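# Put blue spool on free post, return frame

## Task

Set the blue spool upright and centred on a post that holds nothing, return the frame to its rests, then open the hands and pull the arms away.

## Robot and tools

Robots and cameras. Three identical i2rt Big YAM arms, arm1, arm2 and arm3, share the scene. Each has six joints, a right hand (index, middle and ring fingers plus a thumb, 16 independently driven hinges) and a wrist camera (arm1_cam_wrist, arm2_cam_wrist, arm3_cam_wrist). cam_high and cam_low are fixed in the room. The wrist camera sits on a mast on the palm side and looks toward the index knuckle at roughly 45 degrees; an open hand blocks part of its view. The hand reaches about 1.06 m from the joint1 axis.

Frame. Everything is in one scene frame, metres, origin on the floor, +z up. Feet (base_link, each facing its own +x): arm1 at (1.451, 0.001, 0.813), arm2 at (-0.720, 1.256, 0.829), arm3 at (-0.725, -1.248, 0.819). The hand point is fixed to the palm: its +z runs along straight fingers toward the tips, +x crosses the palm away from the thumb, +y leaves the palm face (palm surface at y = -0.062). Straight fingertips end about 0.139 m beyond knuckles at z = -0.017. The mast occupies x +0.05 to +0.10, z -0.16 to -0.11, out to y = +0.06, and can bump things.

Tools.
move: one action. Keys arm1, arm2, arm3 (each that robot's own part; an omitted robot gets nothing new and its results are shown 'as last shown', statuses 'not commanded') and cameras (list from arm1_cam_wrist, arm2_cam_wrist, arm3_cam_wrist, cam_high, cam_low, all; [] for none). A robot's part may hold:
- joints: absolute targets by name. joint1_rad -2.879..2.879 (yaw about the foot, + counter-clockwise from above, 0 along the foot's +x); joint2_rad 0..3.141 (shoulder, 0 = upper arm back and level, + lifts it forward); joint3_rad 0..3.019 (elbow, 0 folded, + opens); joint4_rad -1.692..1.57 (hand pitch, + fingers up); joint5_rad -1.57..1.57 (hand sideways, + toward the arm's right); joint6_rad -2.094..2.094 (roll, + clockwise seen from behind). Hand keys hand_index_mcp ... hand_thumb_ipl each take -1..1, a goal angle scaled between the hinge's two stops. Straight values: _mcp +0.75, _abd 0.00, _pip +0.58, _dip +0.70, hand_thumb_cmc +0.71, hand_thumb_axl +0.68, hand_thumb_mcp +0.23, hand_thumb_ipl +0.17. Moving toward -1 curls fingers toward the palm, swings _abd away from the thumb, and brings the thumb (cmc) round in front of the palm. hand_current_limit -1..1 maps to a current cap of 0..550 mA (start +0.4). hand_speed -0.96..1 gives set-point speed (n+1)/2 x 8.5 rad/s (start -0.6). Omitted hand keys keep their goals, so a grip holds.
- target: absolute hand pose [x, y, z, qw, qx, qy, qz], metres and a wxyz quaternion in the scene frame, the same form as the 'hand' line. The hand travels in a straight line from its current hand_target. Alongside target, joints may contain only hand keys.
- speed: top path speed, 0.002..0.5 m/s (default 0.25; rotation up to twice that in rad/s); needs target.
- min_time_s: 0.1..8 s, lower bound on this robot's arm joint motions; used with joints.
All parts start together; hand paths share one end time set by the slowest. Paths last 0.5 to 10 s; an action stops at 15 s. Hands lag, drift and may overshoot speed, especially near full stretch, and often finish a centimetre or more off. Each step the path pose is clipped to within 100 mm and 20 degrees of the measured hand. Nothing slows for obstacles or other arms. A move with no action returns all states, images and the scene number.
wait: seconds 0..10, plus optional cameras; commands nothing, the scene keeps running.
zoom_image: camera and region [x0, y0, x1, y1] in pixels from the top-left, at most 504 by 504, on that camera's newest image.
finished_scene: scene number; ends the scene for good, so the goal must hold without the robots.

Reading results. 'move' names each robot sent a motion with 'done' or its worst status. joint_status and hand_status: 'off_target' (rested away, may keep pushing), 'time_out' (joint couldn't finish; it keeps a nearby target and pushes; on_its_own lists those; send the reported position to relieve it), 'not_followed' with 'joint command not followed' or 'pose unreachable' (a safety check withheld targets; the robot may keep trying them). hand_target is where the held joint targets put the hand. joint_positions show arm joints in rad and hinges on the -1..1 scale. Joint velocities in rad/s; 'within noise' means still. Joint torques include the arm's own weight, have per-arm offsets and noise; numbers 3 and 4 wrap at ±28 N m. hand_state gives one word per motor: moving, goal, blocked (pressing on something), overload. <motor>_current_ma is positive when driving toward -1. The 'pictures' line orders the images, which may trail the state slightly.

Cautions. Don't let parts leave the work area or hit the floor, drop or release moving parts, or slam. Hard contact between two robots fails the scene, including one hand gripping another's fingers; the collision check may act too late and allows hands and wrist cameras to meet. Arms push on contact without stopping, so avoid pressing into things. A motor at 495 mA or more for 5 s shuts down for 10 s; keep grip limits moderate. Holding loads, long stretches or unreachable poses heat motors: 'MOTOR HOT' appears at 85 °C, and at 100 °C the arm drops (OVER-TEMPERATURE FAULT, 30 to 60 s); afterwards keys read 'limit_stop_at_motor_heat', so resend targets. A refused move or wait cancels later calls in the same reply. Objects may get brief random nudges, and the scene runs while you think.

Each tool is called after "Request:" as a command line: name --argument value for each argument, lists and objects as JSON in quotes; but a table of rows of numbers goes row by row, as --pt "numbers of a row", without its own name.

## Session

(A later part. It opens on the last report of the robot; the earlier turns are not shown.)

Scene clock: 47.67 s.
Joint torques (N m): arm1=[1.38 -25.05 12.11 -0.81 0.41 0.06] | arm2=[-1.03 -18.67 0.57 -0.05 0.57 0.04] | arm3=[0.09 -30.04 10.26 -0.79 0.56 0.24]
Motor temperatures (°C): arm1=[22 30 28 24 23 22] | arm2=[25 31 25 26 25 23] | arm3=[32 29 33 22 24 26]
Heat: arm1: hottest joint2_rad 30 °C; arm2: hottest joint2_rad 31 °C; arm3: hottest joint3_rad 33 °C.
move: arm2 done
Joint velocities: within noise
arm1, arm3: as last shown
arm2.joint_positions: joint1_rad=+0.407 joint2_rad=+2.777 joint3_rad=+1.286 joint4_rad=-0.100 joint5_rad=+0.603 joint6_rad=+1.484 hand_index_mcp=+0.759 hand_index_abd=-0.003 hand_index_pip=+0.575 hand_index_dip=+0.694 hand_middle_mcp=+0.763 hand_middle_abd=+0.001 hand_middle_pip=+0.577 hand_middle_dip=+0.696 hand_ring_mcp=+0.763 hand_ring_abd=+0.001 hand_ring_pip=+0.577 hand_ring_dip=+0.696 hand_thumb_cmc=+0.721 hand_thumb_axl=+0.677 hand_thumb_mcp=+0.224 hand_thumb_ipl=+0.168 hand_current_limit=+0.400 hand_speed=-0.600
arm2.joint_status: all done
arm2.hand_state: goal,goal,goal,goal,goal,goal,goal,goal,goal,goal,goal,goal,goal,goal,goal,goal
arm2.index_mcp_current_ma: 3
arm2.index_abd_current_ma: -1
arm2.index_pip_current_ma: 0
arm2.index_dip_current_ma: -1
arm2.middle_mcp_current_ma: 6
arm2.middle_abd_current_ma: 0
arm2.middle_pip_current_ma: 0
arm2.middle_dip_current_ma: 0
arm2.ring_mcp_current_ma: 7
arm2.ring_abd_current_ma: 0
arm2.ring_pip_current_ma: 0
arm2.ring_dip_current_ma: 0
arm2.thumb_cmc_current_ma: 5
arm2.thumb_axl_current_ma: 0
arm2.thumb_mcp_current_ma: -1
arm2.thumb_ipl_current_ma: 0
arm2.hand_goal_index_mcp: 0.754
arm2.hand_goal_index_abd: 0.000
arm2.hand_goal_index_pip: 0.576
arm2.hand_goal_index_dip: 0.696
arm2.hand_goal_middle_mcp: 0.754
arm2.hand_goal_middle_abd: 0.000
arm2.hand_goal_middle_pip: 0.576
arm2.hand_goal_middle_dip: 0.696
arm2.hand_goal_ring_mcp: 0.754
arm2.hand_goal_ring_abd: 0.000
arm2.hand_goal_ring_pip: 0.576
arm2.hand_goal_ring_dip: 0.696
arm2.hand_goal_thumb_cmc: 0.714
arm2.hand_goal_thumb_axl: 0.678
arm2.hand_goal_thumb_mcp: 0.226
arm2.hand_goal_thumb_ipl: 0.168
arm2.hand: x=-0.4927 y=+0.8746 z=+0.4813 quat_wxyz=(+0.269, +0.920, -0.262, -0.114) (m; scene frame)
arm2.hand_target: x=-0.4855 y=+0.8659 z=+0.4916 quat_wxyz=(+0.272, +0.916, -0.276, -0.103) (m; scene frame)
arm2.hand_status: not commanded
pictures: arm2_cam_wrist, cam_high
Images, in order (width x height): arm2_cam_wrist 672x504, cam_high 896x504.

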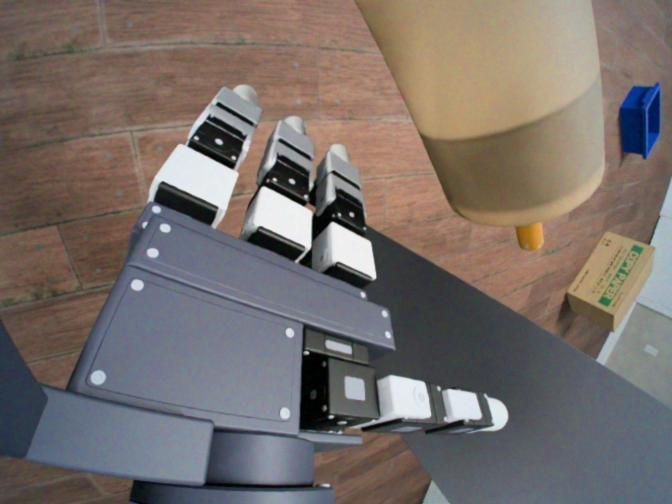

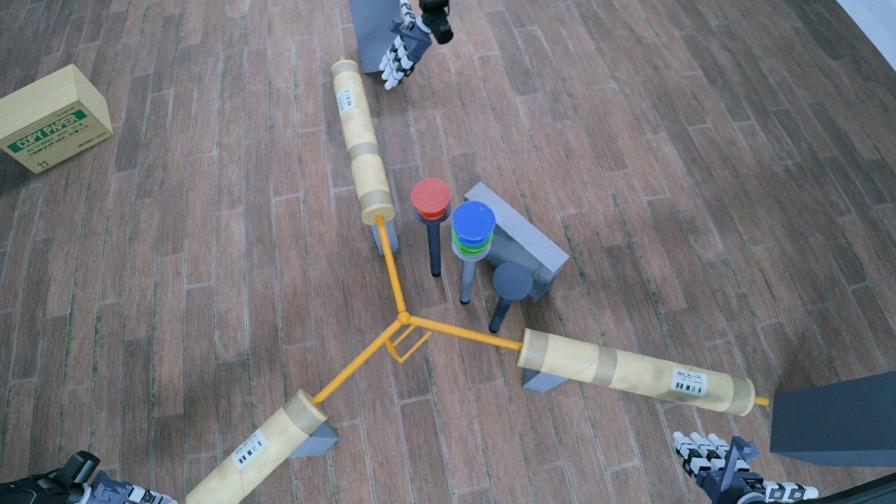

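Request:
move --arm1 '{"target":[0.75,0.05,0.46,-0.0092,-0.0291,0.9533,0.3006],"speed":0.12}' --arm2 '{"target":[-0.45,0.88,0.46,-0.2649,-0.8401,0.4514,0.1423],"speed":0.12}' --arm3 '{"target":[-0.53,-0.555,0.46,0.2557,0.811,0.5019,0.1583],"speed":0.12}' --cameras '["all"]'

Scene clock: 51.10 s.
Joint torques (N m): arm1=[-0.21 -24.29 6.24 0.39 0.37 -0.17] | arm2=[0.38 -17.26 3.28 -0.99 0.46 0.01] | arm3=[-1.9 -25.7 6.09 0.47 0.44 -0.08]
Motor temperatures (°C): arm1=[22 31 29 24 24 22] | arm2=[25 31 25 26 25 23] | arm3=[32 30 33 22 24 26]
Heat: arm1: hottest joint2_rad 31 °C; arm2: hottest joint2_rad 31 °C; arm3: hottest joint3_rad 33 °C.
move: arm1 off_target; arm2 done; arm3 off_target
Joint velocities: within noise
arm1.joint_positions: joint1_rad=+0.138 joint2_rad=+3.115 joint3_rad=+2.465 joint4_rad=-0.849 joint5_rad=+0.575 joint6_rad=+1.611 hand_index_mcp=+0.763 hand_index_abd=+0.001 hand_index_pip=+0.577 hand_index_dip=+0.696 hand_middle_mcp=+0.762 hand_middle_abd=+0.001 hand_middle_pip=+0.577 hand_middle_dip=+0.696 hand_ring_mcp=+0.761 hand_ring_abd=+0.001 hand_ring_pip=+0.577 hand_ring_dip=+0.696 hand_thumb_cmc=+0.722 hand_thumb_axl=+0.677 hand_thumb_mcp=+0.225 hand_thumb_ipl=+0.168 hand_current_limit=+0.400 hand_speed=-0.600
arm1.joint_status: not commanded
arm1.hand_state: goal,goal,goal,goal,goal,goal,goal,goal,goal,goal,goal,goal,goal,goal,goal,goal
arm1.index_mcp_current_ma: 7
arm1.index_abd_current_ma: 0
arm1.index_pip_current_ma: 0
arm1.index_dip_current_ma: 0
arm1.middle_mcp_current_ma: 6
arm1.middle_abd_current_ma: 0
arm1.middle_pip_current_ma: 0
arm1.middle_dip_current_ma: 0
arm1.ring_mcp_current_ma: 5
arm1.ring_abd_current_ma: 0
arm1.ring_pip_current_ma: 0
arm1.ring_dip_current_ma: 0
arm1.thumb_cmc_current_ma: 6
arm1.thumb_axl_current_ma: 0
arm1.thumb_mcp_current_ma: -1
arm1.thumb_ipl_current_ma: 0
arm1.hand_goal_index_mcp: 0.754
arm1.hand_goal_index_abd: 0.000
arm1.hand_goal_index_pip: 0.576
arm1.hand_goal_index_dip: 0.696
arm1.hand_goal_middle_mcp: 0.754
arm1.hand_goal_middle_abd: 0.000
arm1.hand_goal_middle_pip: 0.576
arm1.hand_goal_middle_dip: 0.696
arm1.hand_goal_ring_mcp: 0.754
arm1.hand_goal_ring_abd: 0.000
arm1.hand_goal_ring_pip: 0.576
arm1.hand_goal_ring_dip: 0.696
arm1.hand_goal_thumb_cmc: 0.714
arm1.hand_goal_thumb_axl: 0.678
arm1.hand_goal_thumb_mcp: 0.226
arm1.hand_goal_thumb_ipl: 0.168
arm1.hand: x=+0.7423 y=+0.0391 z=+0.4744 quat_wxyz=(+0.062, +0.054, -0.959, -0.270) (m; scene frame)
arm1.hand_target: x=+0.7515 y=+0.0500 z=+0.4614 quat_wxyz=(+0.051, +0.056, -0.960, -0.271) (m; scene frame)
arm1.hand_status: off_target (0.020 m and 7.6 deg from the pose sent, 0.215 m and 2.5 deg at the start; a joint's target at an end of its range on 42 of 99 steps)
arm2.joint_positions: joint1_rad=+0.424 joint2_rad=+2.898 joint3_rad=+1.663 joint4_rad=-0.585 joint5_rad=+0.578 joint6_rad=+1.991 hand_index_mcp=+0.759 hand_index_abd=-0.003 hand_index_pip=+0.575 hand_index_dip=+0.694 hand_middle_mcp=+0.763 hand_middle_abd=+0.001 hand_middle_pip=+0.577 hand_middle_dip=+0.696 hand_ring_mcp=+0.763 hand_ring_abd=+0.001 hand_ring_pip=+0.577 hand_ring_dip=+0.696 hand_thumb_cmc=+0.721 hand_thumb_axl=+0.677 hand_thumb_mcp=+0.224 hand_thumb_ipl=+0.168 hand_current_limit=+0.400 hand_speed=-0.600
arm2.joint_status: not commanded
arm2.hand_state: goal,goal,goal,goal,goal,goal,goal,goal,goal,goal,goal,goal,goal,goal,goal,goal
arm2.index_mcp_current_ma: 3
arm2.index_abd_current_ma: -1
arm2.index_pip_current_ma: 0
arm2.index_dip_current_ma: -1
arm2.middle_mcp_current_ma: 6
arm2.middle_abd_current_ma: 0
arm2.middle_pip_current_ma: 0
arm2.middle_dip_current_ma: 0
arm2.ring_mcp_current_ma: 7
arm2.ring_abd_current_ma: 0
arm2.ring_pip_current_ma: 0
arm2.ring_dip_current_ma: 0
arm2.thumb_cmc_current_ma: 5
arm2.thumb_axl_current_ma: 0
arm2.thumb_mcp_current_ma: -1
arm2.thumb_ipl_current_ma: 0
arm2.hand_goal_index_mcp: 0.754
arm2.hand_goal_index_abd: 0.000
arm2.hand_goal_index_pip: 0.576
arm2.hand_goal_index_dip: 0.696
arm2.hand_goal_middle_mcp: 0.754
arm2.hand_goal_middle_abd: 0.000
arm2.hand_goal_middle_pip: 0.576
arm2.hand_goal_middle_dip: 0.696
arm2.hand_goal_ring_mcp: 0.754
arm2.hand_goal_ring_abd: 0.000
arm2.hand_goal_ring_pip: 0.576
arm2.hand_goal_ring_dip: 0.696
arm2.hand_goal_thumb_cmc: 0.714
arm2.hand_goal_thumb_axl: 0.678
arm2.hand_goal_thumb_mcp: 0.226
arm2.hand_goal_thumb_ipl: 0.168
arm2.hand: x=-0.4574 y=+0.8801 z=+0.4605 quat_wxyz=(+0.264, +0.842, -0.447, -0.147) (m; scene frame)
arm2.hand_target: x=-0.4502 y=+0.8801 z=+0.4600 quat_wxyz=(+0.265, +0.840, -0.451, -0.142) (m; scene frame)
arm2.hand_status: done (0.007 m and 0.8 deg from the pose sent, 0.048 m and 23.8 deg at the start)
arm3.joint_positions: joint1_rad=+0.498 joint2_rad=+3.139 joint3_rad=+2.570 joint4_rad=-0.855 joint5_rad=+0.448 joint6_rad=+1.796 hand_index_mcp=+0.759 hand_index_abd=+0.001 hand_index_pip=+0.575 hand_index_dip=+0.694 hand_middle_mcp=+0.759 hand_middle_abd=+0.000 hand_middle_pip=+0.575 hand_middle_dip=+0.694 hand_ring_mcp=+0.761 hand_ring_abd=+0.002 hand_ring_pip=+0.576 hand_ring_dip=+0.696 hand_thumb_cmc=+0.722 hand_thumb_axl=+0.677 hand_thumb_mcp=+0.224 hand_thumb_ipl=+0.168 hand_current_limit=+0.400 hand_speed=-0.600
arm3.joint_status: not commanded
arm3.hand_state: goal,goal,goal,goal,goal,goal,goal,goal,goal,goal,goal,goal,goal,goal,goal,goal
arm3.index_mcp_current_ma: 10
arm3.index_abd_current_ma: 1
arm3.index_pip_current_ma: -1
arm3.index_dip_current_ma: -4
arm3.middle_mcp_current_ma: 12
arm3.middle_abd_current_ma: 0
arm3.middle_pip_current_ma: -1
arm3.middle_dip_current_ma: -3
arm3.ring_mcp_current_ma: 15
arm3.ring_abd_current_ma: 3
arm3.ring_pip_current_ma: 0
arm3.ring_dip_current_ma: 0
arm3.thumb_cmc_current_ma: 19
arm3.thumb_axl_current_ma: -1
arm3.thumb_mcp_current_ma: -5
arm3.thumb_ipl_current_ma: 0
arm3.hand_goal_index_mcp: 0.754
arm3.hand_goal_index_abd: 0.000
arm3.hand_goal_index_pip: 0.576
arm3.hand_goal_index_dip: 0.696
arm3.hand_goal_middle_mcp: 0.754
arm3.hand_goal_middle_abd: 0.000
arm3.hand_goal_middle_pip: 0.576
arm3.hand_goal_middle_dip: 0.696
arm3.hand_goal_ring_mcp: 0.754
arm3.hand_goal_ring_abd: 0.000
arm3.hand_goal_ring_pip: 0.576
arm3.hand_goal_ring_dip: 0.696
arm3.hand_goal_thumb_cmc: 0.714
arm3.hand_goal_thumb_axl: 0.678
arm3.hand_goal_thumb_mcp: 0.226
arm3.hand_goal_thumb_ipl: 0.168
arm3.hand: x=-0.5393 y=-0.5477 z=+0.4746 quat_wxyz=(+0.089, +0.787, +0.571, +0.215) (m; scene frame)
arm3.hand_target: x=-0.5303 y=-0.5566 z=+0.4613 quat_wxyz=(+0.095, +0.786, +0.575, +0.209) (m; scene frame)
arm3.hand_status: off_target (0.019 m and 21.9 deg from the pose sent, 0.254 m and 8.2 deg at the start; pose on its path clipped on 22 of 99 steps; a joint's target at an end of its range on 89 of 99 steps)
pictures: arm1_cam_wrist, arm2_cam_wrist, arm3_cam_wrist, cam_high, cam_low
Images, in order (width x height): arm1_cam_wrist 672x504, arm2_cam_wrist 672x504, arm3_cam_wrist 672x504, cam_high 896x504, cam_low 896x504.

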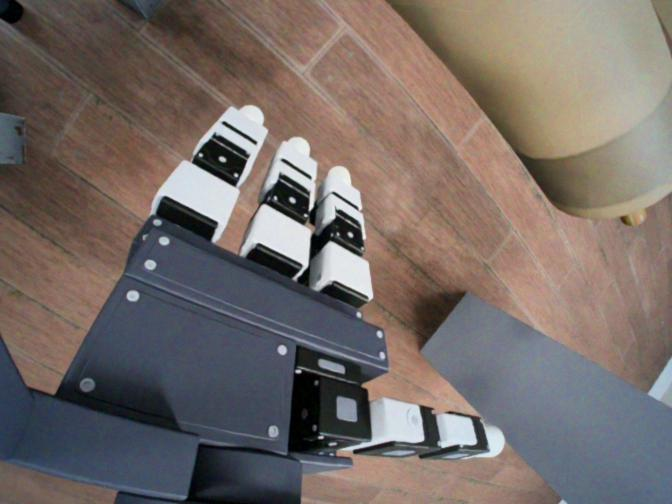

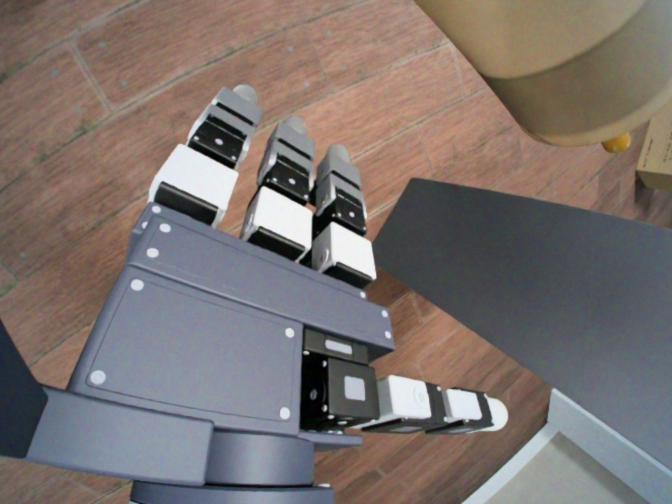

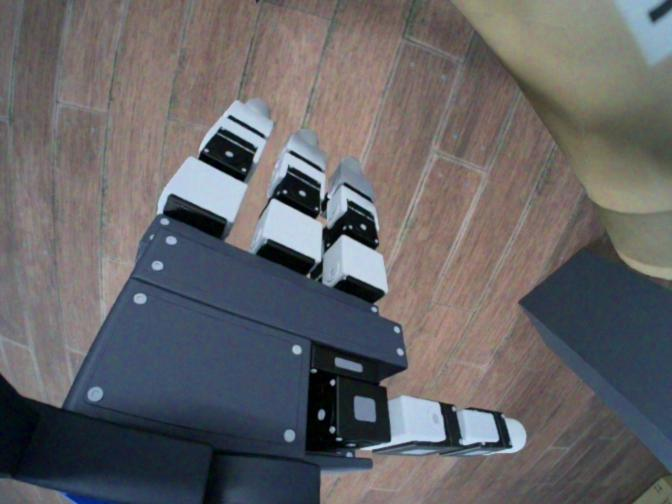

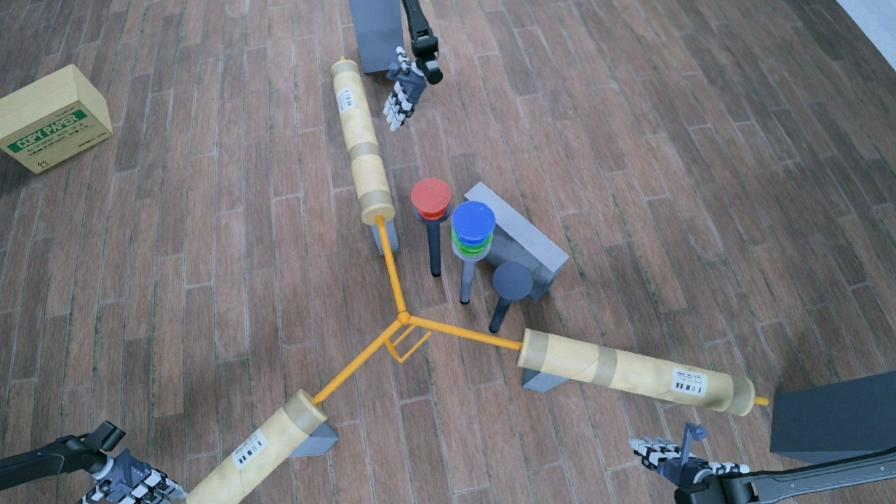

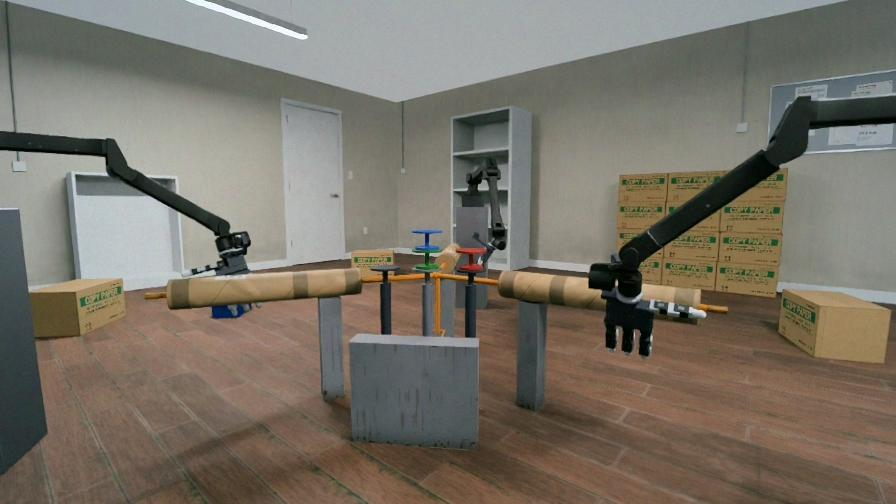

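Request:
move --arm1 '{"target":[0.808,0.06,0.455,-0.0092,-0.0291,0.9533,0.3006],"speed":0.12}' --arm3 '{"target":[-0.558,-0.62,0.455,0.2557,0.811,0.5019,0.1583],"speed":0.12}' --cameras '["arm1_cam_wrist","arm3_cam_wrist","cam_high"]'

Scene clock: 54.50 s.
Joint torques (N m): arm1=[-0.03 -25.23 4.74 -0.17 0.6 0.07] | arm2=[-0.03 -17.49 3.21 -0.77 0.5 0.04] | arm3=[0.26 -24.88 5.59 -0.59 0.65 0.24]
Motor temperatures (°C): arm1=[22 31 29 24 24 22] | arm2=[25 32 25 26 25 23] | arm3=[32 30 33 22 24 26]
Heat: arm1: hottest joint2_rad 31 °C; arm2: hottest joint2_rad 32 °C; arm3: hottest joint3_rad 33 °C.
move: arm1 off_target; arm3 off_target
Joint velocities: within noise
arm1.joint_positions: joint1_rad=+0.138 joint2_rad=+3.103 joint3_rad=+2.301 joint4_rad=-0.846 joint5_rad=+0.622 joint6_rad=+1.683 hand_index_mcp=+0.763 hand_index_abd=+0.001 hand_index_pip=+0.577 hand_index_dip=+0.696 hand_middle_mcp=+0.762 hand_middle_abd=+0.001 hand_middle_pip=+0.577 hand_middle_dip=+0.696 hand_ring_mcp=+0.761 hand_ring_abd=+0.001 hand_ring_pip=+0.577 hand_ring_dip=+0.696 hand_thumb_cmc=+0.722 hand_thumb_axl=+0.677 hand_thumb_mcp=+0.225 hand_thumb_ipl=+0.168 hand_current_limit=+0.400 hand_speed=-0.600
arm1.joint_status: not commanded
arm1.hand_state: goal,goal,goal,goal,goal,goal,goal,goal,goal,goal,goal,goal,goal,goal,goal,goal
arm1.index_mcp_current_ma: 7
arm1.index_abd_current_ma: 0
arm1.index_pip_current_ma: 0
arm1.index_dip_current_ma: 0
arm1.middle_mcp_current_ma: 6
arm1.middle_abd_current_ma: 0
arm1.middle_pip_current_ma: 0
arm1.middle_dip_current_ma: 0
arm1.ring_mcp_current_ma: 5
arm1.ring_abd_current_ma: 0
arm1.ring_pip_current_ma: 0
arm1.ring_dip_current_ma: 0
arm1.thumb_cmc_current_ma: 6
arm1.thumb_axl_current_ma: 0
arm1.thumb_mcp_current_ma: -1
arm1.thumb_ipl_current_ma: 0
arm1.hand_goal_index_mcp: 0.754
arm1.hand_goal_index_abd: 0.000
arm1.hand_goal_index_pip: 0.576
arm1.hand_goal_index_dip: 0.696
arm1.hand_goal_middle_mcp: 0.754
arm1.hand_goal_middle_abd: 0.000
arm1.hand_goal_middle_pip: 0.576
arm1.hand_goal_middle_dip: 0.696
arm1.hand_goal_ring_mcp: 0.754
arm1.hand_goal_ring_abd: 0.000
arm1.hand_goal_ring_pip: 0.576
arm1.hand_goal_ring_dip: 0.696
arm1.hand_goal_thumb_cmc: 0.714
arm1.hand_goal_thumb_axl: 0.678
arm1.hand_goal_thumb_mcp: 0.226
arm1.hand_goal_thumb_ipl: 0.168
arm1.hand: x=+0.8102 y=+0.0534 z=+0.4470 quat_wxyz=(+0.005, +0.042, -0.953, -0.301) (m; scene frame)
arm1.hand_target: x=+0.8079 y=+0.0600 z=+0.4549 quat_wxyz=(+0.009, +0.029, -0.953, -0.301) (m; scene frame)
arm1.hand_status: off_target (0.011 m and 1.5 deg from the pose sent, 0.072 m and 7.6 deg at the start)
arm2: as last shown
arm2.joint_positions: joint1_rad=+0.424 joint2_rad=+2.898 joint3_rad=+1.664 joint4_rad=-0.585 joint5_rad=+0.578 joint6_rad=+1.992 hand_index_mcp=+0.759 hand_index_abd=-0.003 hand_index_pip=+0.575 hand_index_dip=+0.694 hand_middle_mcp=+0.763 hand_middle_abd=+0.001 hand_middle_pip=+0.577 hand_middle_dip=+0.696 hand_ring_mcp=+0.763 hand_ring_abd=+0.001 hand_ring_pip=+0.577 hand_ring_dip=+0.696 hand_thumb_cmc=+0.721 hand_thumb_axl=+0.677 hand_thumb_mcp=+0.224 hand_thumb_ipl=+0.168 hand_current_limit=+0.400 hand_speed=-0.600
arm2.hand: x=-0.4573 y=+0.8800 z=+0.4605 quat_wxyz=(+0.264, +0.842, -0.447, -0.147) (m; scene frame)
arm2.hand_target: x=-0.4500 y=+0.8800 z=+0.4600 quat_wxyz=(+0.265, +0.840, -0.451, -0.142) (m; scene frame)
arm3.joint_positions: joint1_rad=+0.509 joint2_rad=+3.139 joint3_rad=+2.505 joint4_rad=-0.997 joint5_rad=+0.506 joint6_rad=+1.933 hand_index_mcp=+0.759 hand_index_abd=+0.001 hand_index_pip=+0.575 hand_index_dip=+0.694 hand_middle_mcp=+0.759 hand_middle_abd=+0.000 hand_middle_pip=+0.575 hand_middle_dip=+0.694 hand_ring_mcp=+0.761 hand_ring_abd=+0.002 hand_ring_pip=+0.576 hand_ring_dip=+0.696 hand_thumb_cmc=+0.722 hand_thumb_axl=+0.677 hand_thumb_mcp=+0.224 hand_thumb_ipl=+0.168 hand_current_limit=+0.400 hand_speed=-0.600
arm3.joint_status: not commanded
arm3.hand_state: goal,goal,goal,goal,goal,goal,goal,goal,goal,goal,goal,goal,goal,goal,goal,goal
arm3.index_mcp_current_ma: 10
arm3.index_abd_current_ma: 1
arm3.index_pip_current_ma: -1
arm3.index_dip_current_ma: -4
arm3.middle_mcp_current_ma: 12
arm3.middle_abd_current_ma: 0
arm3.middle_pip_current_ma: -1
arm3.middle_dip_current_ma: -3
arm3.ring_mcp_current_ma: 15
arm3.ring_abd_current_ma: 3
arm3.ring_pip_current_ma: 0
arm3.ring_dip_current_ma: 0
arm3.thumb_cmc_current_ma: 19
arm3.thumb_axl_current_ma: -1
arm3.thumb_mcp_current_ma: -5
arm3.thumb_ipl_current_ma: 0
arm3.hand_goal_index_mcp: 0.754
arm3.hand_goal_index_abd: 0.000
arm3.hand_goal_index_pip: 0.576
arm3.hand_goal_index_dip: 0.696
arm3.hand_goal_middle_mcp: 0.754
arm3.hand_goal_middle_abd: 0.000
arm3.hand_goal_middle_pip: 0.576
arm3.hand_goal_middle_dip: 0.696
arm3.hand_goal_ring_mcp: 0.754
arm3.hand_goal_ring_abd: 0.000
arm3.hand_goal_ring_pip: 0.576
arm3.hand_goal_ring_dip: 0.696
arm3.hand_goal_thumb_cmc: 0.714
arm3.hand_goal_thumb_axl: 0.678
arm3.hand_goal_thumb_mcp: 0.226
arm3.hand_goal_thumb_ipl: 0.168
arm3.hand: x=-0.5488 y=-0.6108 z=+0.4671 quat_wxyz=(+0.171, +0.805, +0.538, +0.184) (m; scene frame)
arm3.hand_target: x=-0.5578 y=-0.6210 z=+0.4560 quat_wxyz=(+0.180, +0.804, +0.538, +0.179) (m; scene frame)
arm3.hand_status: off_target (0.018 m and 11.0 deg from the pose sent, 0.077 m and 21.9 deg at the start; a joint's target at an end of its range on 68 of 69 steps)
pictures: arm1_cam_wrist, arm3_cam_wrist, cam_high
Images, in order (width x height): arm1_cam_wrist 672x504, arm3_cam_wrist 672x504, cam_high 896x504.

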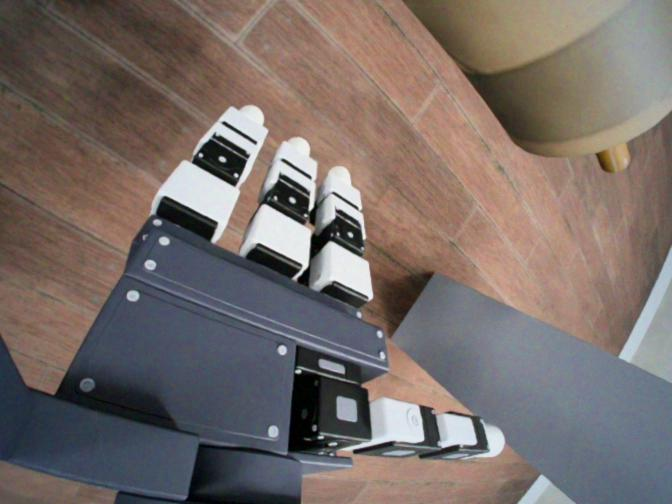

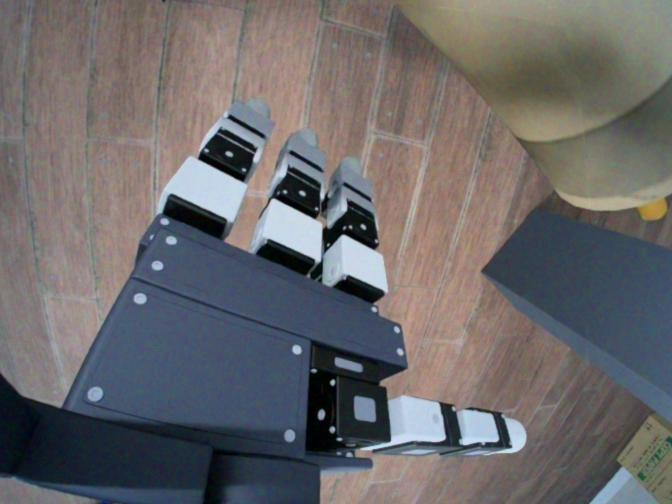

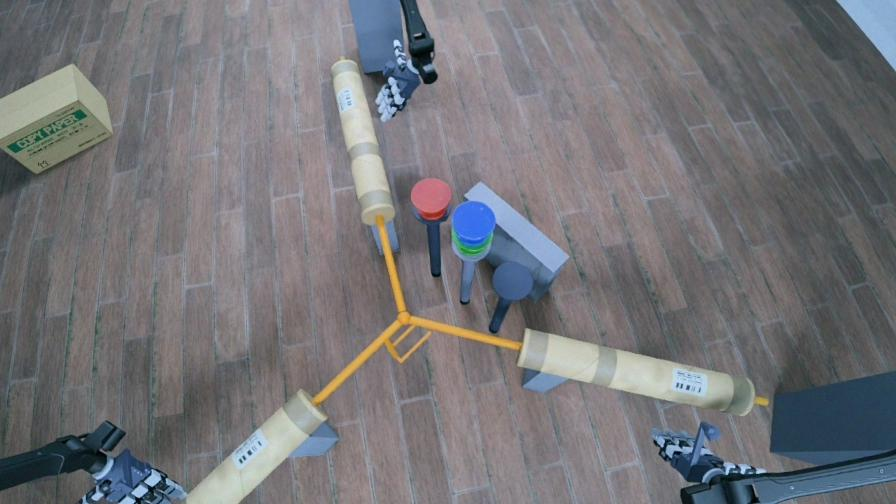

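Request:
move --arm1 '{"target":[0.803,0.145,0.455,-0.0092,-0.0291,0.9533,0.3006],"speed":0.08}' --arm2 '{"target":[-0.529,0.831,0.455,-0.2649,-0.8401,0.4514,0.1423],"speed":0.08}' --arm3 '{"target":[-0.482,-0.659,0.455,0.2557,0.811,0.5019,0.1583],"speed":0.08}' --cameras '["all"]'

Scene clock: 56.73 s.
Joint torques (N m): arm1=[0.44 -25.17 4.83 0.32 0.53 -0.24] | arm2=[-0.38 -19.25 0.77 0.29 0.85 -0.25] | arm3=[-1.44 -24.47 5.23 -0.53 0.77 -0.08]
Motor temperatures (°C): arm1=[22 32 29 24 24 22] | arm2=[25 32 25 26 25 23] | arm3=[32 31 33 22 24 26]
Heat: arm1: hottest joint2_rad 32 °C; arm2: hottest joint2_rad 32 °C; arm3: hottest joint3_rad 33 °C.
move: arm1 off_target; arm2 off_target; arm3 off_target
Joint velocities: within noise
arm1.joint_positions: joint1_rad=+0.007 joint2_rad=+3.070 joint3_rad=+2.227 joint4_rad=-0.719 joint5_rad=+0.627 joint6_rad=+1.551 hand_index_mcp=+0.763 hand_index_abd=+0.001 hand_index_pip=+0.577 hand_index_dip=+0.696 hand_middle_mcp=+0.762 hand_middle_abd=+0.001 hand_middle_pip=+0.577 hand_middle_dip=+0.696 hand_ring_mcp=+0.761 hand_ring_abd=+0.001 hand_ring_pip=+0.577 hand_ring_dip=+0.696 hand_thumb_cmc=+0.722 hand_thumb_axl=+0.677 hand_thumb_mcp=+0.225 hand_thumb_ipl=+0.168 hand_current_limit=+0.400 hand_speed=-0.600
arm1.joint_status: not commanded
arm1.hand_state: goal,goal,goal,goal,goal,goal,goal,goal,goal,goal,goal,goal,goal,goal,goal,goal
arm1.index_mcp_current_ma: 7
arm1.index_abd_current_ma: 0
arm1.index_pip_current_ma: 0
arm1.index_dip_current_ma: 0
arm1.middle_mcp_current_ma: 6
arm1.middle_abd_current_ma: 0
arm1.middle_pip_current_ma: 0
arm1.middle_dip_current_ma: 0
arm1.ring_mcp_current_ma: 5
arm1.ring_abd_current_ma: 0
arm1.ring_pip_current_ma: 0
arm1.ring_dip_current_ma: 0
arm1.thumb_cmc_current_ma: 6
arm1.thumb_axl_current_ma: 0
arm1.thumb_mcp_current_ma: -1
arm1.thumb_ipl_current_ma: 0
arm1.hand_goal_index_mcp: 0.754
arm1.hand_goal_index_abd: 0.000
arm1.hand_goal_index_pip: 0.576
arm1.hand_goal_index_dip: 0.696
arm1.hand_goal_middle_mcp: 0.754
arm1.hand_goal_middle_abd: 0.000
arm1.hand_goal_middle_pip: 0.576
arm1.hand_goal_middle_dip: 0.696
arm1.hand_goal_ring_mcp: 0.754
arm1.hand_goal_ring_abd: 0.000
arm1.hand_goal_ring_pip: 0.576
arm1.hand_goal_ring_dip: 0.696
arm1.hand_goal_thumb_cmc: 0.714
arm1.hand_goal_thumb_axl: 0.678
arm1.hand_goal_thumb_mcp: 0.226
arm1.hand_goal_thumb_ipl: 0.168
arm1.hand: x=+0.8079 y=+0.1394 z=+0.4469 quat_wxyz=(+0.005, +0.029, -0.953, -0.301) (m; scene frame)
arm1.hand_target: x=+0.8029 y=+0.1449 z=+0.4550 quat_wxyz=(+0.009, +0.029, -0.953, -0.301) (m; scene frame)
arm1.hand_status: off_target (0.011 m and 0.5 deg from the pose sent, 0.092 m and 1.6 deg at the start)
arm2.joint_positions: joint1_rad=+0.258 joint2_rad=+2.898 joint3_rad=+1.567 joint4_rad=-0.393 joint5_rad=+0.605 joint6_rad=+1.816 hand_index_mcp=+0.759 hand_index_abd=-0.003 hand_index_pip=+0.575 hand_index_dip=+0.694 hand_middle_mcp=+0.763 hand_middle_abd=+0.001 hand_middle_pip=+0.577 hand_middle_dip=+0.696 hand_ring_mcp=+0.763 hand_ring_abd=+0.001 hand_ring_pip=+0.577 hand_ring_dip=+0.696 hand_thumb_cmc=+0.721 hand_thumb_axl=+0.677 hand_thumb_mcp=+0.224 hand_thumb_ipl=+0.168 hand_current_limit=+0.400 hand_speed=-0.600
arm2.joint_status: not commanded
arm2.hand_state: goal,goal,goal,goal,goal,goal,goal,goal,goal,goal,goal,goal,goal,goal,goal,goal
arm2.index_mcp_current_ma: 3
arm2.index_abd_current_ma: -1
arm2.index_pip_current_ma: 0
arm2.index_dip_current_ma: -1
arm2.middle_mcp_current_ma: 6
arm2.middle_abd_current_ma: 0
arm2.middle_pip_current_ma: 0
arm2.middle_dip_current_ma: 0
arm2.ring_mcp_current_ma: 7
arm2.ring_abd_current_ma: 0
arm2.ring_pip_current_ma: 0
arm2.ring_dip_current_ma: 0
arm2.thumb_cmc_current_ma: 5
arm2.thumb_axl_current_ma: 0
arm2.thumb_mcp_current_ma: -1
arm2.thumb_ipl_current_ma: 0
arm2.hand_goal_index_mcp: 0.754
arm2.hand_goal_index_abd: 0.000
arm2.hand_goal_index_pip: 0.576
arm2.hand_goal_index_dip: 0.696
arm2.hand_goal_middle_mcp: 0.754
arm2.hand_goal_middle_abd: 0.000
arm2.hand_goal_middle_pip: 0.576
arm2.hand_goal_middle_dip: 0.696
arm2.hand_goal_ring_mcp: 0.754
arm2.hand_goal_ring_abd: 0.000
arm2.hand_goal_ring_pip: 0.576
arm2.hand_goal_ring_dip: 0.696
arm2.hand_goal_thumb_cmc: 0.714
arm2.hand_goal_thumb_axl: 0.678
arm2.hand_goal_thumb_mcp: 0.226
arm2.hand_goal_thumb_ipl: 0.168
arm2.hand: x=-0.5344 y=+0.8390 z=+0.4476 quat_wxyz=(+0.261, +0.838, -0.455, -0.150) (m; scene frame)
arm2.hand_target: x=-0.5290 y=+0.8311 z=+0.4549 quat_wxyz=(+0.265, +0.840, -0.452, -0.142) (m; scene frame)
arm2.hand_status: off_target (0.012 m and 1.1 deg from the pose sent, 0.087 m and 0.7 deg at the start)
arm3.joint_positions: joint1_rad=+0.415 joint2_rad=+3.139 joint3_rad=+2.465 joint4_rad=-1.013 joint5_rad=+0.554 joint6_rad=+1.919 hand_index_mcp=+0.759 hand_index_abd=+0.001 hand_index_pip=+0.575 hand_index_dip=+0.694 hand_middle_mcp=+0.759 hand_middle_abd=+0.000 hand_middle_pip=+0.575 hand_middle_dip=+0.694 hand_ring_mcp=+0.761 hand_ring_abd=+0.002 hand_ring_pip=+0.576 hand_ring_dip=+0.696 hand_thumb_cmc=+0.722 hand_thumb_axl=+0.677 hand_thumb_mcp=+0.224 hand_thumb_ipl=+0.168 hand_current_limit=+0.400 hand_speed=-0.600
arm3.joint_status: not commanded
arm3.hand_state: goal,goal,goal,goal,goal,goal,goal,goal,goal,goal,goal,goal,goal,goal,goal,goal
arm3.index_mcp_current_ma: 10
arm3.index_abd_current_ma: 1
arm3.index_pip_current_ma: -1
arm3.index_dip_current_ma: -4
arm3.middle_mcp_current_ma: 12
arm3.middle_abd_current_ma: 0
arm3.middle_pip_current_ma: -1
arm3.middle_dip_current_ma: -3
arm3.ring_mcp_current_ma: 15
arm3.ring_abd_current_ma: 3
arm3.ring_pip_current_ma: 0
arm3.ring_dip_current_ma: 0
arm3.thumb_cmc_current_ma: 19
arm3.thumb_axl_current_ma: -1
arm3.thumb_mcp_current_ma: -5
arm3.thumb_ipl_current_ma: 0
arm3.hand_goal_index_mcp: 0.754
arm3.hand_goal_index_abd: 0.000
arm3.hand_goal_index_pip: 0.576
arm3.hand_goal_index_dip: 0.696
arm3.hand_goal_middle_mcp: 0.754
arm3.hand_goal_middle_abd: 0.000
arm3.hand_goal_middle_pip: 0.576
arm3.hand_goal_middle_dip: 0.696
arm3.hand_goal_ring_mcp: 0.754
arm3.hand_goal_ring_abd: 0.000
arm3.hand_goal_ring_pip: 0.576
arm3.hand_goal_ring_dip: 0.696
arm3.hand_goal_thumb_cmc: 0.714
arm3.hand_goal_thumb_axl: 0.678
arm3.hand_goal_thumb_mcp: 0.226
arm3.hand_goal_thumb_ipl: 0.168
arm3.hand: x=-0.4860 y=-0.6485 z=+0.4663 quat_wxyz=(+0.216, +0.815, +0.508, +0.176) (m; scene frame)
arm3.hand_target: x=-0.4821 y=-0.6599 z=+0.4559 quat_wxyz=(+0.228, +0.809, +0.515, +0.167) (m; scene frame)
arm3.hand_status: off_target (0.016 m and 5.1 deg from the pose sent, 0.083 m and 11.0 deg at the start; a joint's target at an end of its range on 58 of 59 steps)
pictures: arm1_cam_wrist, arm2_cam_wrist, arm3_cam_wrist, cam_high, cam_low
Images, in order (width x height): arm1_cam_wrist 672x504, arm2_cam_wrist 672x504, arm3_cam_wrist 672x504, cam_high 896x504, cam_low 896x504.

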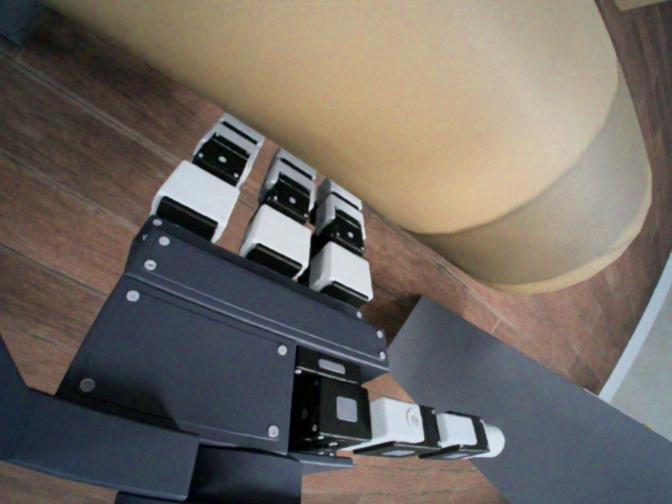

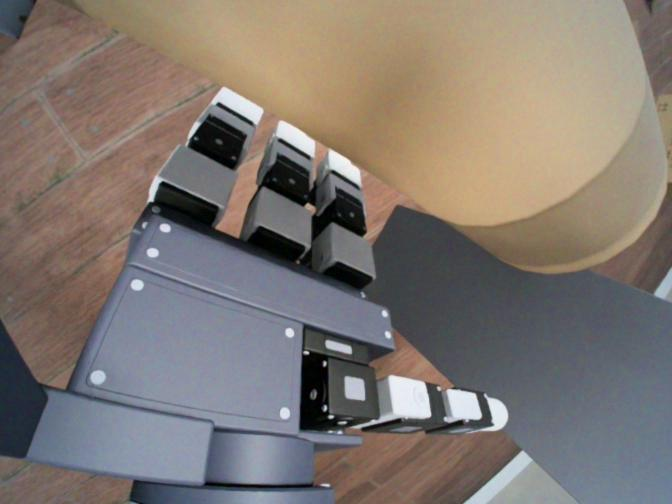

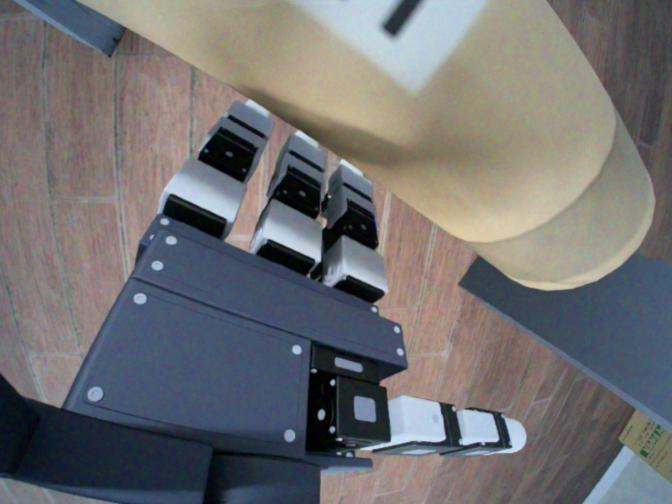

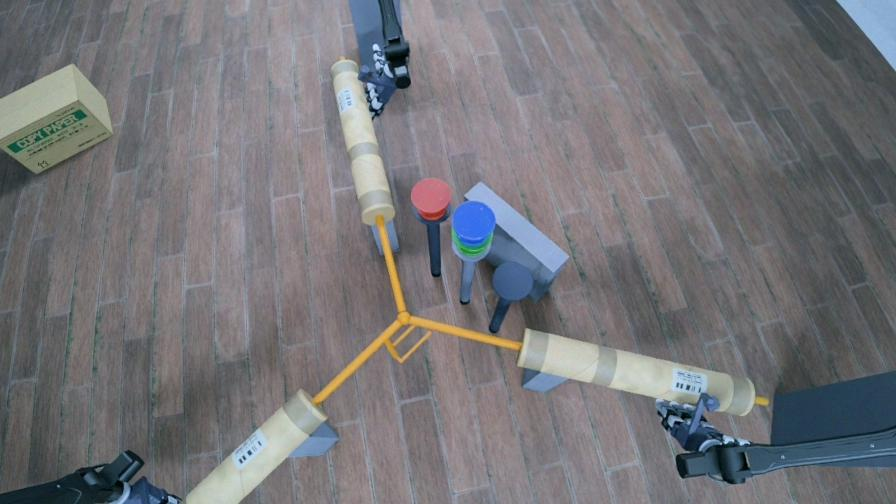

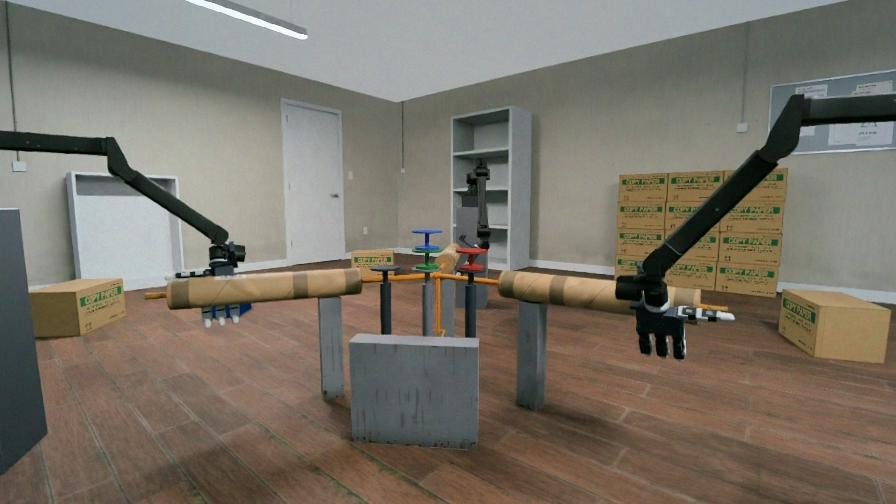

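Request:
move --arm1 '{"target":[0.801,0.180,0.455,-0.0092,-0.0291,0.9533,0.3006],"speed":0.06}' --arm2 '{"target":[-0.558,0.812,0.455,-0.2649,-0.8401,0.4514,0.1423],"speed":0.06}' --arm3 '{"target":[-0.452,-0.674,0.455,0.2557,0.811,0.5019,0.1583],"speed":0.06}' --cameras '["all"]'

Scene clock: 58.23 s.
Joint torques (N m): arm1=[0.38 -25.64 4.79 0.39 0.46 -0.22] | arm2=[-0.73 -19.37 0.69 0.34 0.81 -0.18] | arm3=[-1.32 -24.53 5.15 -0.36 0.77 -0.09]
Motor temperatures (°C): arm1=[22 32 29 24 24 22] | arm2=[25 33 25 26 25 23] | arm3=[32 31 33 22 24 26]
Heat: arm1: hottest joint2_rad 32 °C; arm2: hottest joint2_rad 33 °C; arm3: hottest joint3_rad 33 °C.
move: arm1 done; arm2 off_target; arm3 off_target
Joint velocities: within noise
arm1.joint_positions: joint1_rad=-0.048 joint2_rad=+3.066 joint3_rad=+2.218 joint4_rad=-0.677 joint5_rad=+0.626 joint6_rad=+1.486 hand_index_mcp=+0.763 hand_index_abd=+0.001 hand_index_pip=+0.577 hand_index_dip=+0.696 hand_middle_mcp=+0.762 hand_middle_abd=+0.001 hand_middle_pip=+0.577 hand_middle_dip=+0.696 hand_ring_mcp=+0.761 hand_ring_abd=+0.001 hand_ring_pip=+0.577 hand_ring_dip=+0.696 hand_thumb_cmc=+0.722 hand_thumb_axl=+0.677 hand_thumb_mcp=+0.225 hand_thumb_ipl=+0.168 hand_current_limit=+0.400 hand_speed=-0.600
arm1.joint_status: not commanded
arm1.hand_state: goal,goal,goal,goal,goal,goal,goal,goal,goal,goal,goal,goal,goal,goal,goal,goal
arm1.index_mcp_current_ma: 7
arm1.index_abd_current_ma: 0
arm1.index_pip_current_ma: 0
arm1.index_dip_current_ma: 0
arm1.middle_mcp_current_ma: 6
arm1.middle_abd_current_ma: 0
arm1.middle_pip_current_ma: 0
arm1.middle_dip_current_ma: 0
arm1.ring_mcp_current_ma: 5
arm1.ring_abd_current_ma: 0
arm1.ring_pip_current_ma: 0
arm1.ring_dip_current_ma: 0
arm1.thumb_cmc_current_ma: 6
arm1.thumb_axl_current_ma: 0
arm1.thumb_mcp_current_ma: -1
arm1.thumb_ipl_current_ma: 0
arm1.hand_goal_index_mcp: 0.754
arm1.hand_goal_index_abd: 0.000
arm1.hand_goal_index_pip: 0.576
arm1.hand_goal_index_dip: 0.696
arm1.hand_goal_middle_mcp: 0.754
arm1.hand_goal_middle_abd: 0.000
arm1.hand_goal_middle_pip: 0.576
arm1.hand_goal_middle_dip: 0.696
arm1.hand_goal_ring_mcp: 0.754
arm1.hand_goal_ring_abd: 0.000
arm1.hand_goal_ring_pip: 0.576
arm1.hand_goal_ring_dip: 0.696
arm1.hand_goal_thumb_cmc: 0.714
arm1.hand_goal_thumb_axl: 0.678
arm1.hand_goal_thumb_mcp: 0.226
arm1.hand_goal_thumb_ipl: 0.168
arm1.hand: x=+0.8061 y=+0.1757 z=+0.4472 quat_wxyz=(+0.004, +0.028, -0.953, -0.301) (m; scene frame)
arm1.hand_target: x=+0.8011 y=+0.1801 z=+0.4550 quat_wxyz=(+0.009, +0.029, -0.953, -0.301) (m; scene frame)
arm1.hand_status: done (0.010 m and 0.6 deg from the pose sent, 0.042 m and 0.5 deg at the start)
arm2.joint_positions: joint1_rad=+0.188 joint2_rad=+2.898 joint3_rad=+1.537 joint4_rad=-0.321 joint5_rad=+0.612 joint6_rad=+1.731 hand_index_mcp=+0.759 hand_index_abd=-0.003 hand_index_pip=+0.575 hand_index_dip=+0.694 hand_middle_mcp=+0.763 hand_middle_abd=+0.001 hand_middle_pip=+0.577 hand_middle_dip=+0.696 hand_ring_mcp=+0.763 hand_ring_abd=+0.001 hand_ring_pip=+0.577 hand_ring_dip=+0.696 hand_thumb_cmc=+0.721 hand_thumb_axl=+0.677 hand_thumb_mcp=+0.224 hand_thumb_ipl=+0.168 hand_current_limit=+0.400 hand_speed=-0.600
arm2.joint_status: not commanded
arm2.hand_state: goal,goal,goal,goal,goal,goal,goal,goal,goal,goal,goal,goal,goal,goal,goal,goal
arm2.index_mcp_current_ma: 3
arm2.index_abd_current_ma: -1
arm2.index_pip_current_ma: 0
arm2.index_dip_current_ma: -1
arm2.middle_mcp_current_ma: 6
arm2.middle_abd_current_ma: 0
arm2.middle_pip_current_ma: 0
arm2.middle_dip_current_ma: 0
arm2.ring_mcp_current_ma: 7
arm2.ring_abd_current_ma: 0
arm2.ring_pip_current_ma: 0
arm2.ring_dip_current_ma: 0
arm2.thumb_cmc_current_ma: 5
arm2.thumb_axl_current_ma: 0
arm2.thumb_mcp_current_ma: -1
arm2.thumb_ipl_current_ma: 0
arm2.hand_goal_index_mcp: 0.754
arm2.hand_goal_index_abd: 0.000
arm2.hand_goal_index_pip: 0.576
arm2.hand_goal_index_dip: 0.696
arm2.hand_goal_middle_mcp: 0.754
arm2.hand_goal_middle_abd: 0.000
arm2.hand_goal_middle_pip: 0.576
arm2.hand_goal_middle_dip: 0.696
arm2.hand_goal_ring_mcp: 0.754
arm2.hand_goal_ring_abd: 0.000
arm2.hand_goal_ring_pip: 0.576
arm2.hand_goal_ring_dip: 0.696
arm2.hand_goal_thumb_cmc: 0.714
arm2.hand_goal_thumb_axl: 0.678
arm2.hand_goal_thumb_mcp: 0.226
arm2.hand_goal_thumb_ipl: 0.168
arm2.hand: x=-0.5654 y=+0.8231 z=+0.4444 quat_wxyz=(+0.260, +0.839, -0.454, -0.153) (m; scene frame)
arm2.hand_target: x=-0.5581 y=+0.8121 z=+0.4549 quat_wxyz=(+0.265, +0.840, -0.452, -0.142) (m; scene frame)
arm2.hand_status: off_target (0.017 m and 1.4 deg from the pose sent, 0.037 m and 1.1 deg at the start)
arm3.joint_positions: joint1_rad=+0.367 joint2_rad=+3.139 joint3_rad=+2.451 joint4_rad=-1.013 joint5_rad=+0.574 joint6_rad=+1.890 hand_index_mcp=+0.759 hand_index_abd=+0.001 hand_index_pip=+0.575 hand_index_dip=+0.694 hand_middle_mcp=+0.759 hand_middle_abd=+0.000 hand_middle_pip=+0.575 hand_middle_dip=+0.694 hand_ring_mcp=+0.761 hand_ring_abd=+0.002 hand_ring_pip=+0.576 hand_ring_dip=+0.696 hand_thumb_cmc=+0.722 hand_thumb_axl=+0.677 hand_thumb_mcp=+0.224 hand_thumb_ipl=+0.168 hand_current_limit=+0.400 hand_speed=-0.600
arm3.joint_status: not commanded
arm3.hand_state: goal,goal,goal,goal,goal,goal,goal,goal,goal,goal,goal,goal,goal,goal,goal,goal
arm3.index_mcp_current_ma: 10
arm3.index_abd_current_ma: 1
arm3.index_pip_current_ma: -1
arm3.index_dip_current_ma: -4
arm3.middle_mcp_current_ma: 12
arm3.middle_abd_current_ma: 0
arm3.middle_pip_current_ma: -1
arm3.middle_dip_current_ma: -3
arm3.ring_mcp_current_ma: 15
arm3.ring_abd_current_ma: 3
arm3.ring_pip_current_ma: 0
arm3.ring_dip_current_ma: 0
arm3.thumb_cmc_current_ma: 19
arm3.thumb_axl_current_ma: -1
arm3.thumb_mcp_current_ma: -5
arm3.thumb_ipl_current_ma: 0
arm3.hand_goal_index_mcp: 0.754
arm3.hand_goal_index_abd: 0.000
arm3.hand_goal_index_pip: 0.576
arm3.hand_goal_index_dip: 0.696
arm3.hand_goal_middle_mcp: 0.754
arm3.hand_goal_middle_abd: 0.000
arm3.hand_goal_middle_pip: 0.576
arm3.hand_goal_middle_dip: 0.696
arm3.hand_goal_ring_mcp: 0.754
arm3.hand_goal_ring_abd: 0.000
arm3.hand_goal_ring_pip: 0.576
arm3.hand_goal_ring_dip: 0.696
arm3.hand_goal_thumb_cmc: 0.714
arm3.hand_goal_thumb_axl: 0.678
arm3.hand_goal_thumb_mcp: 0.226
arm3.hand_goal_thumb_ipl: 0.168
arm3.hand: x=-0.4548 y=-0.6646 z=+0.4667 quat_wxyz=(+0.234, +0.816, +0.501, +0.171) (m; scene frame)
arm3.hand_target: x=-0.4522 y=-0.6747 z=+0.4558 quat_wxyz=(+0.243, +0.810, +0.508, +0.162) (m; scene frame)
arm3.hand_status: off_target (0.015 m and 2.9 deg from the pose sent, 0.044 m and 5.1 deg at the start; a joint's target at an end of its range on 40 of 40 steps)
pictures: arm1_cam_wrist, arm2_cam_wrist, arm3_cam_wrist, cam_high, cam_low
Images, in order (width x height): arm1_cam_wrist 672x504, arm2_cam_wrist 672x504, arm3_cam_wrist 672x504, cam_high 896x504, cam_low 896x504.

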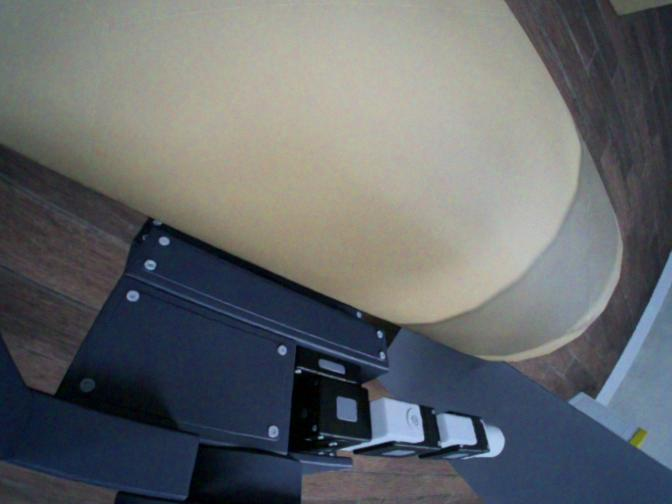

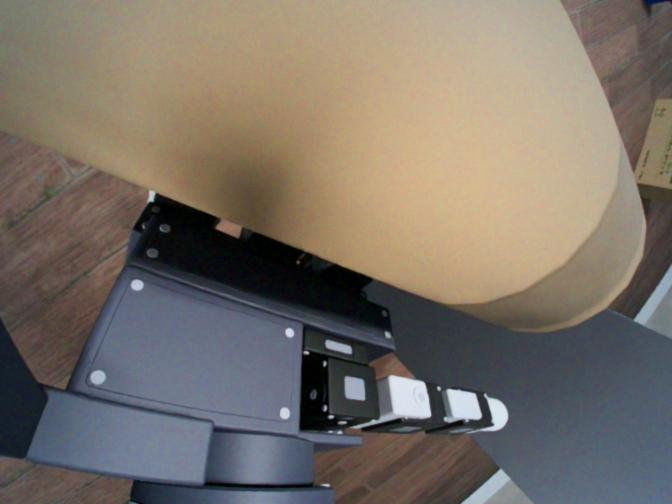

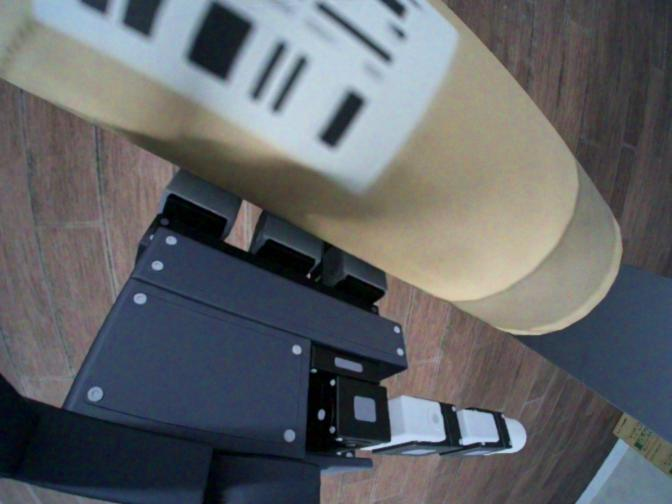

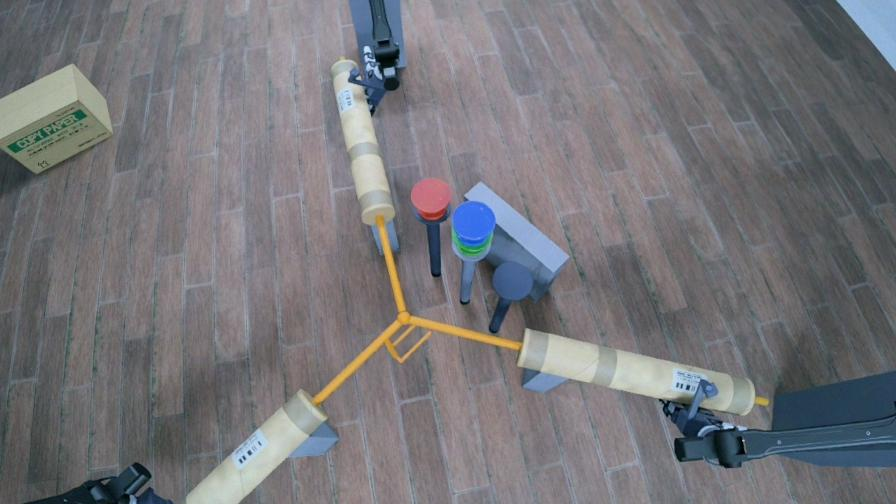

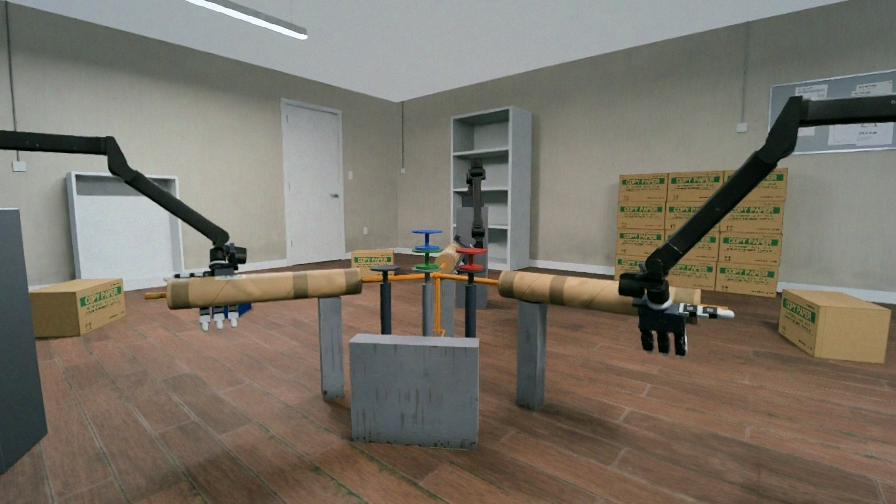

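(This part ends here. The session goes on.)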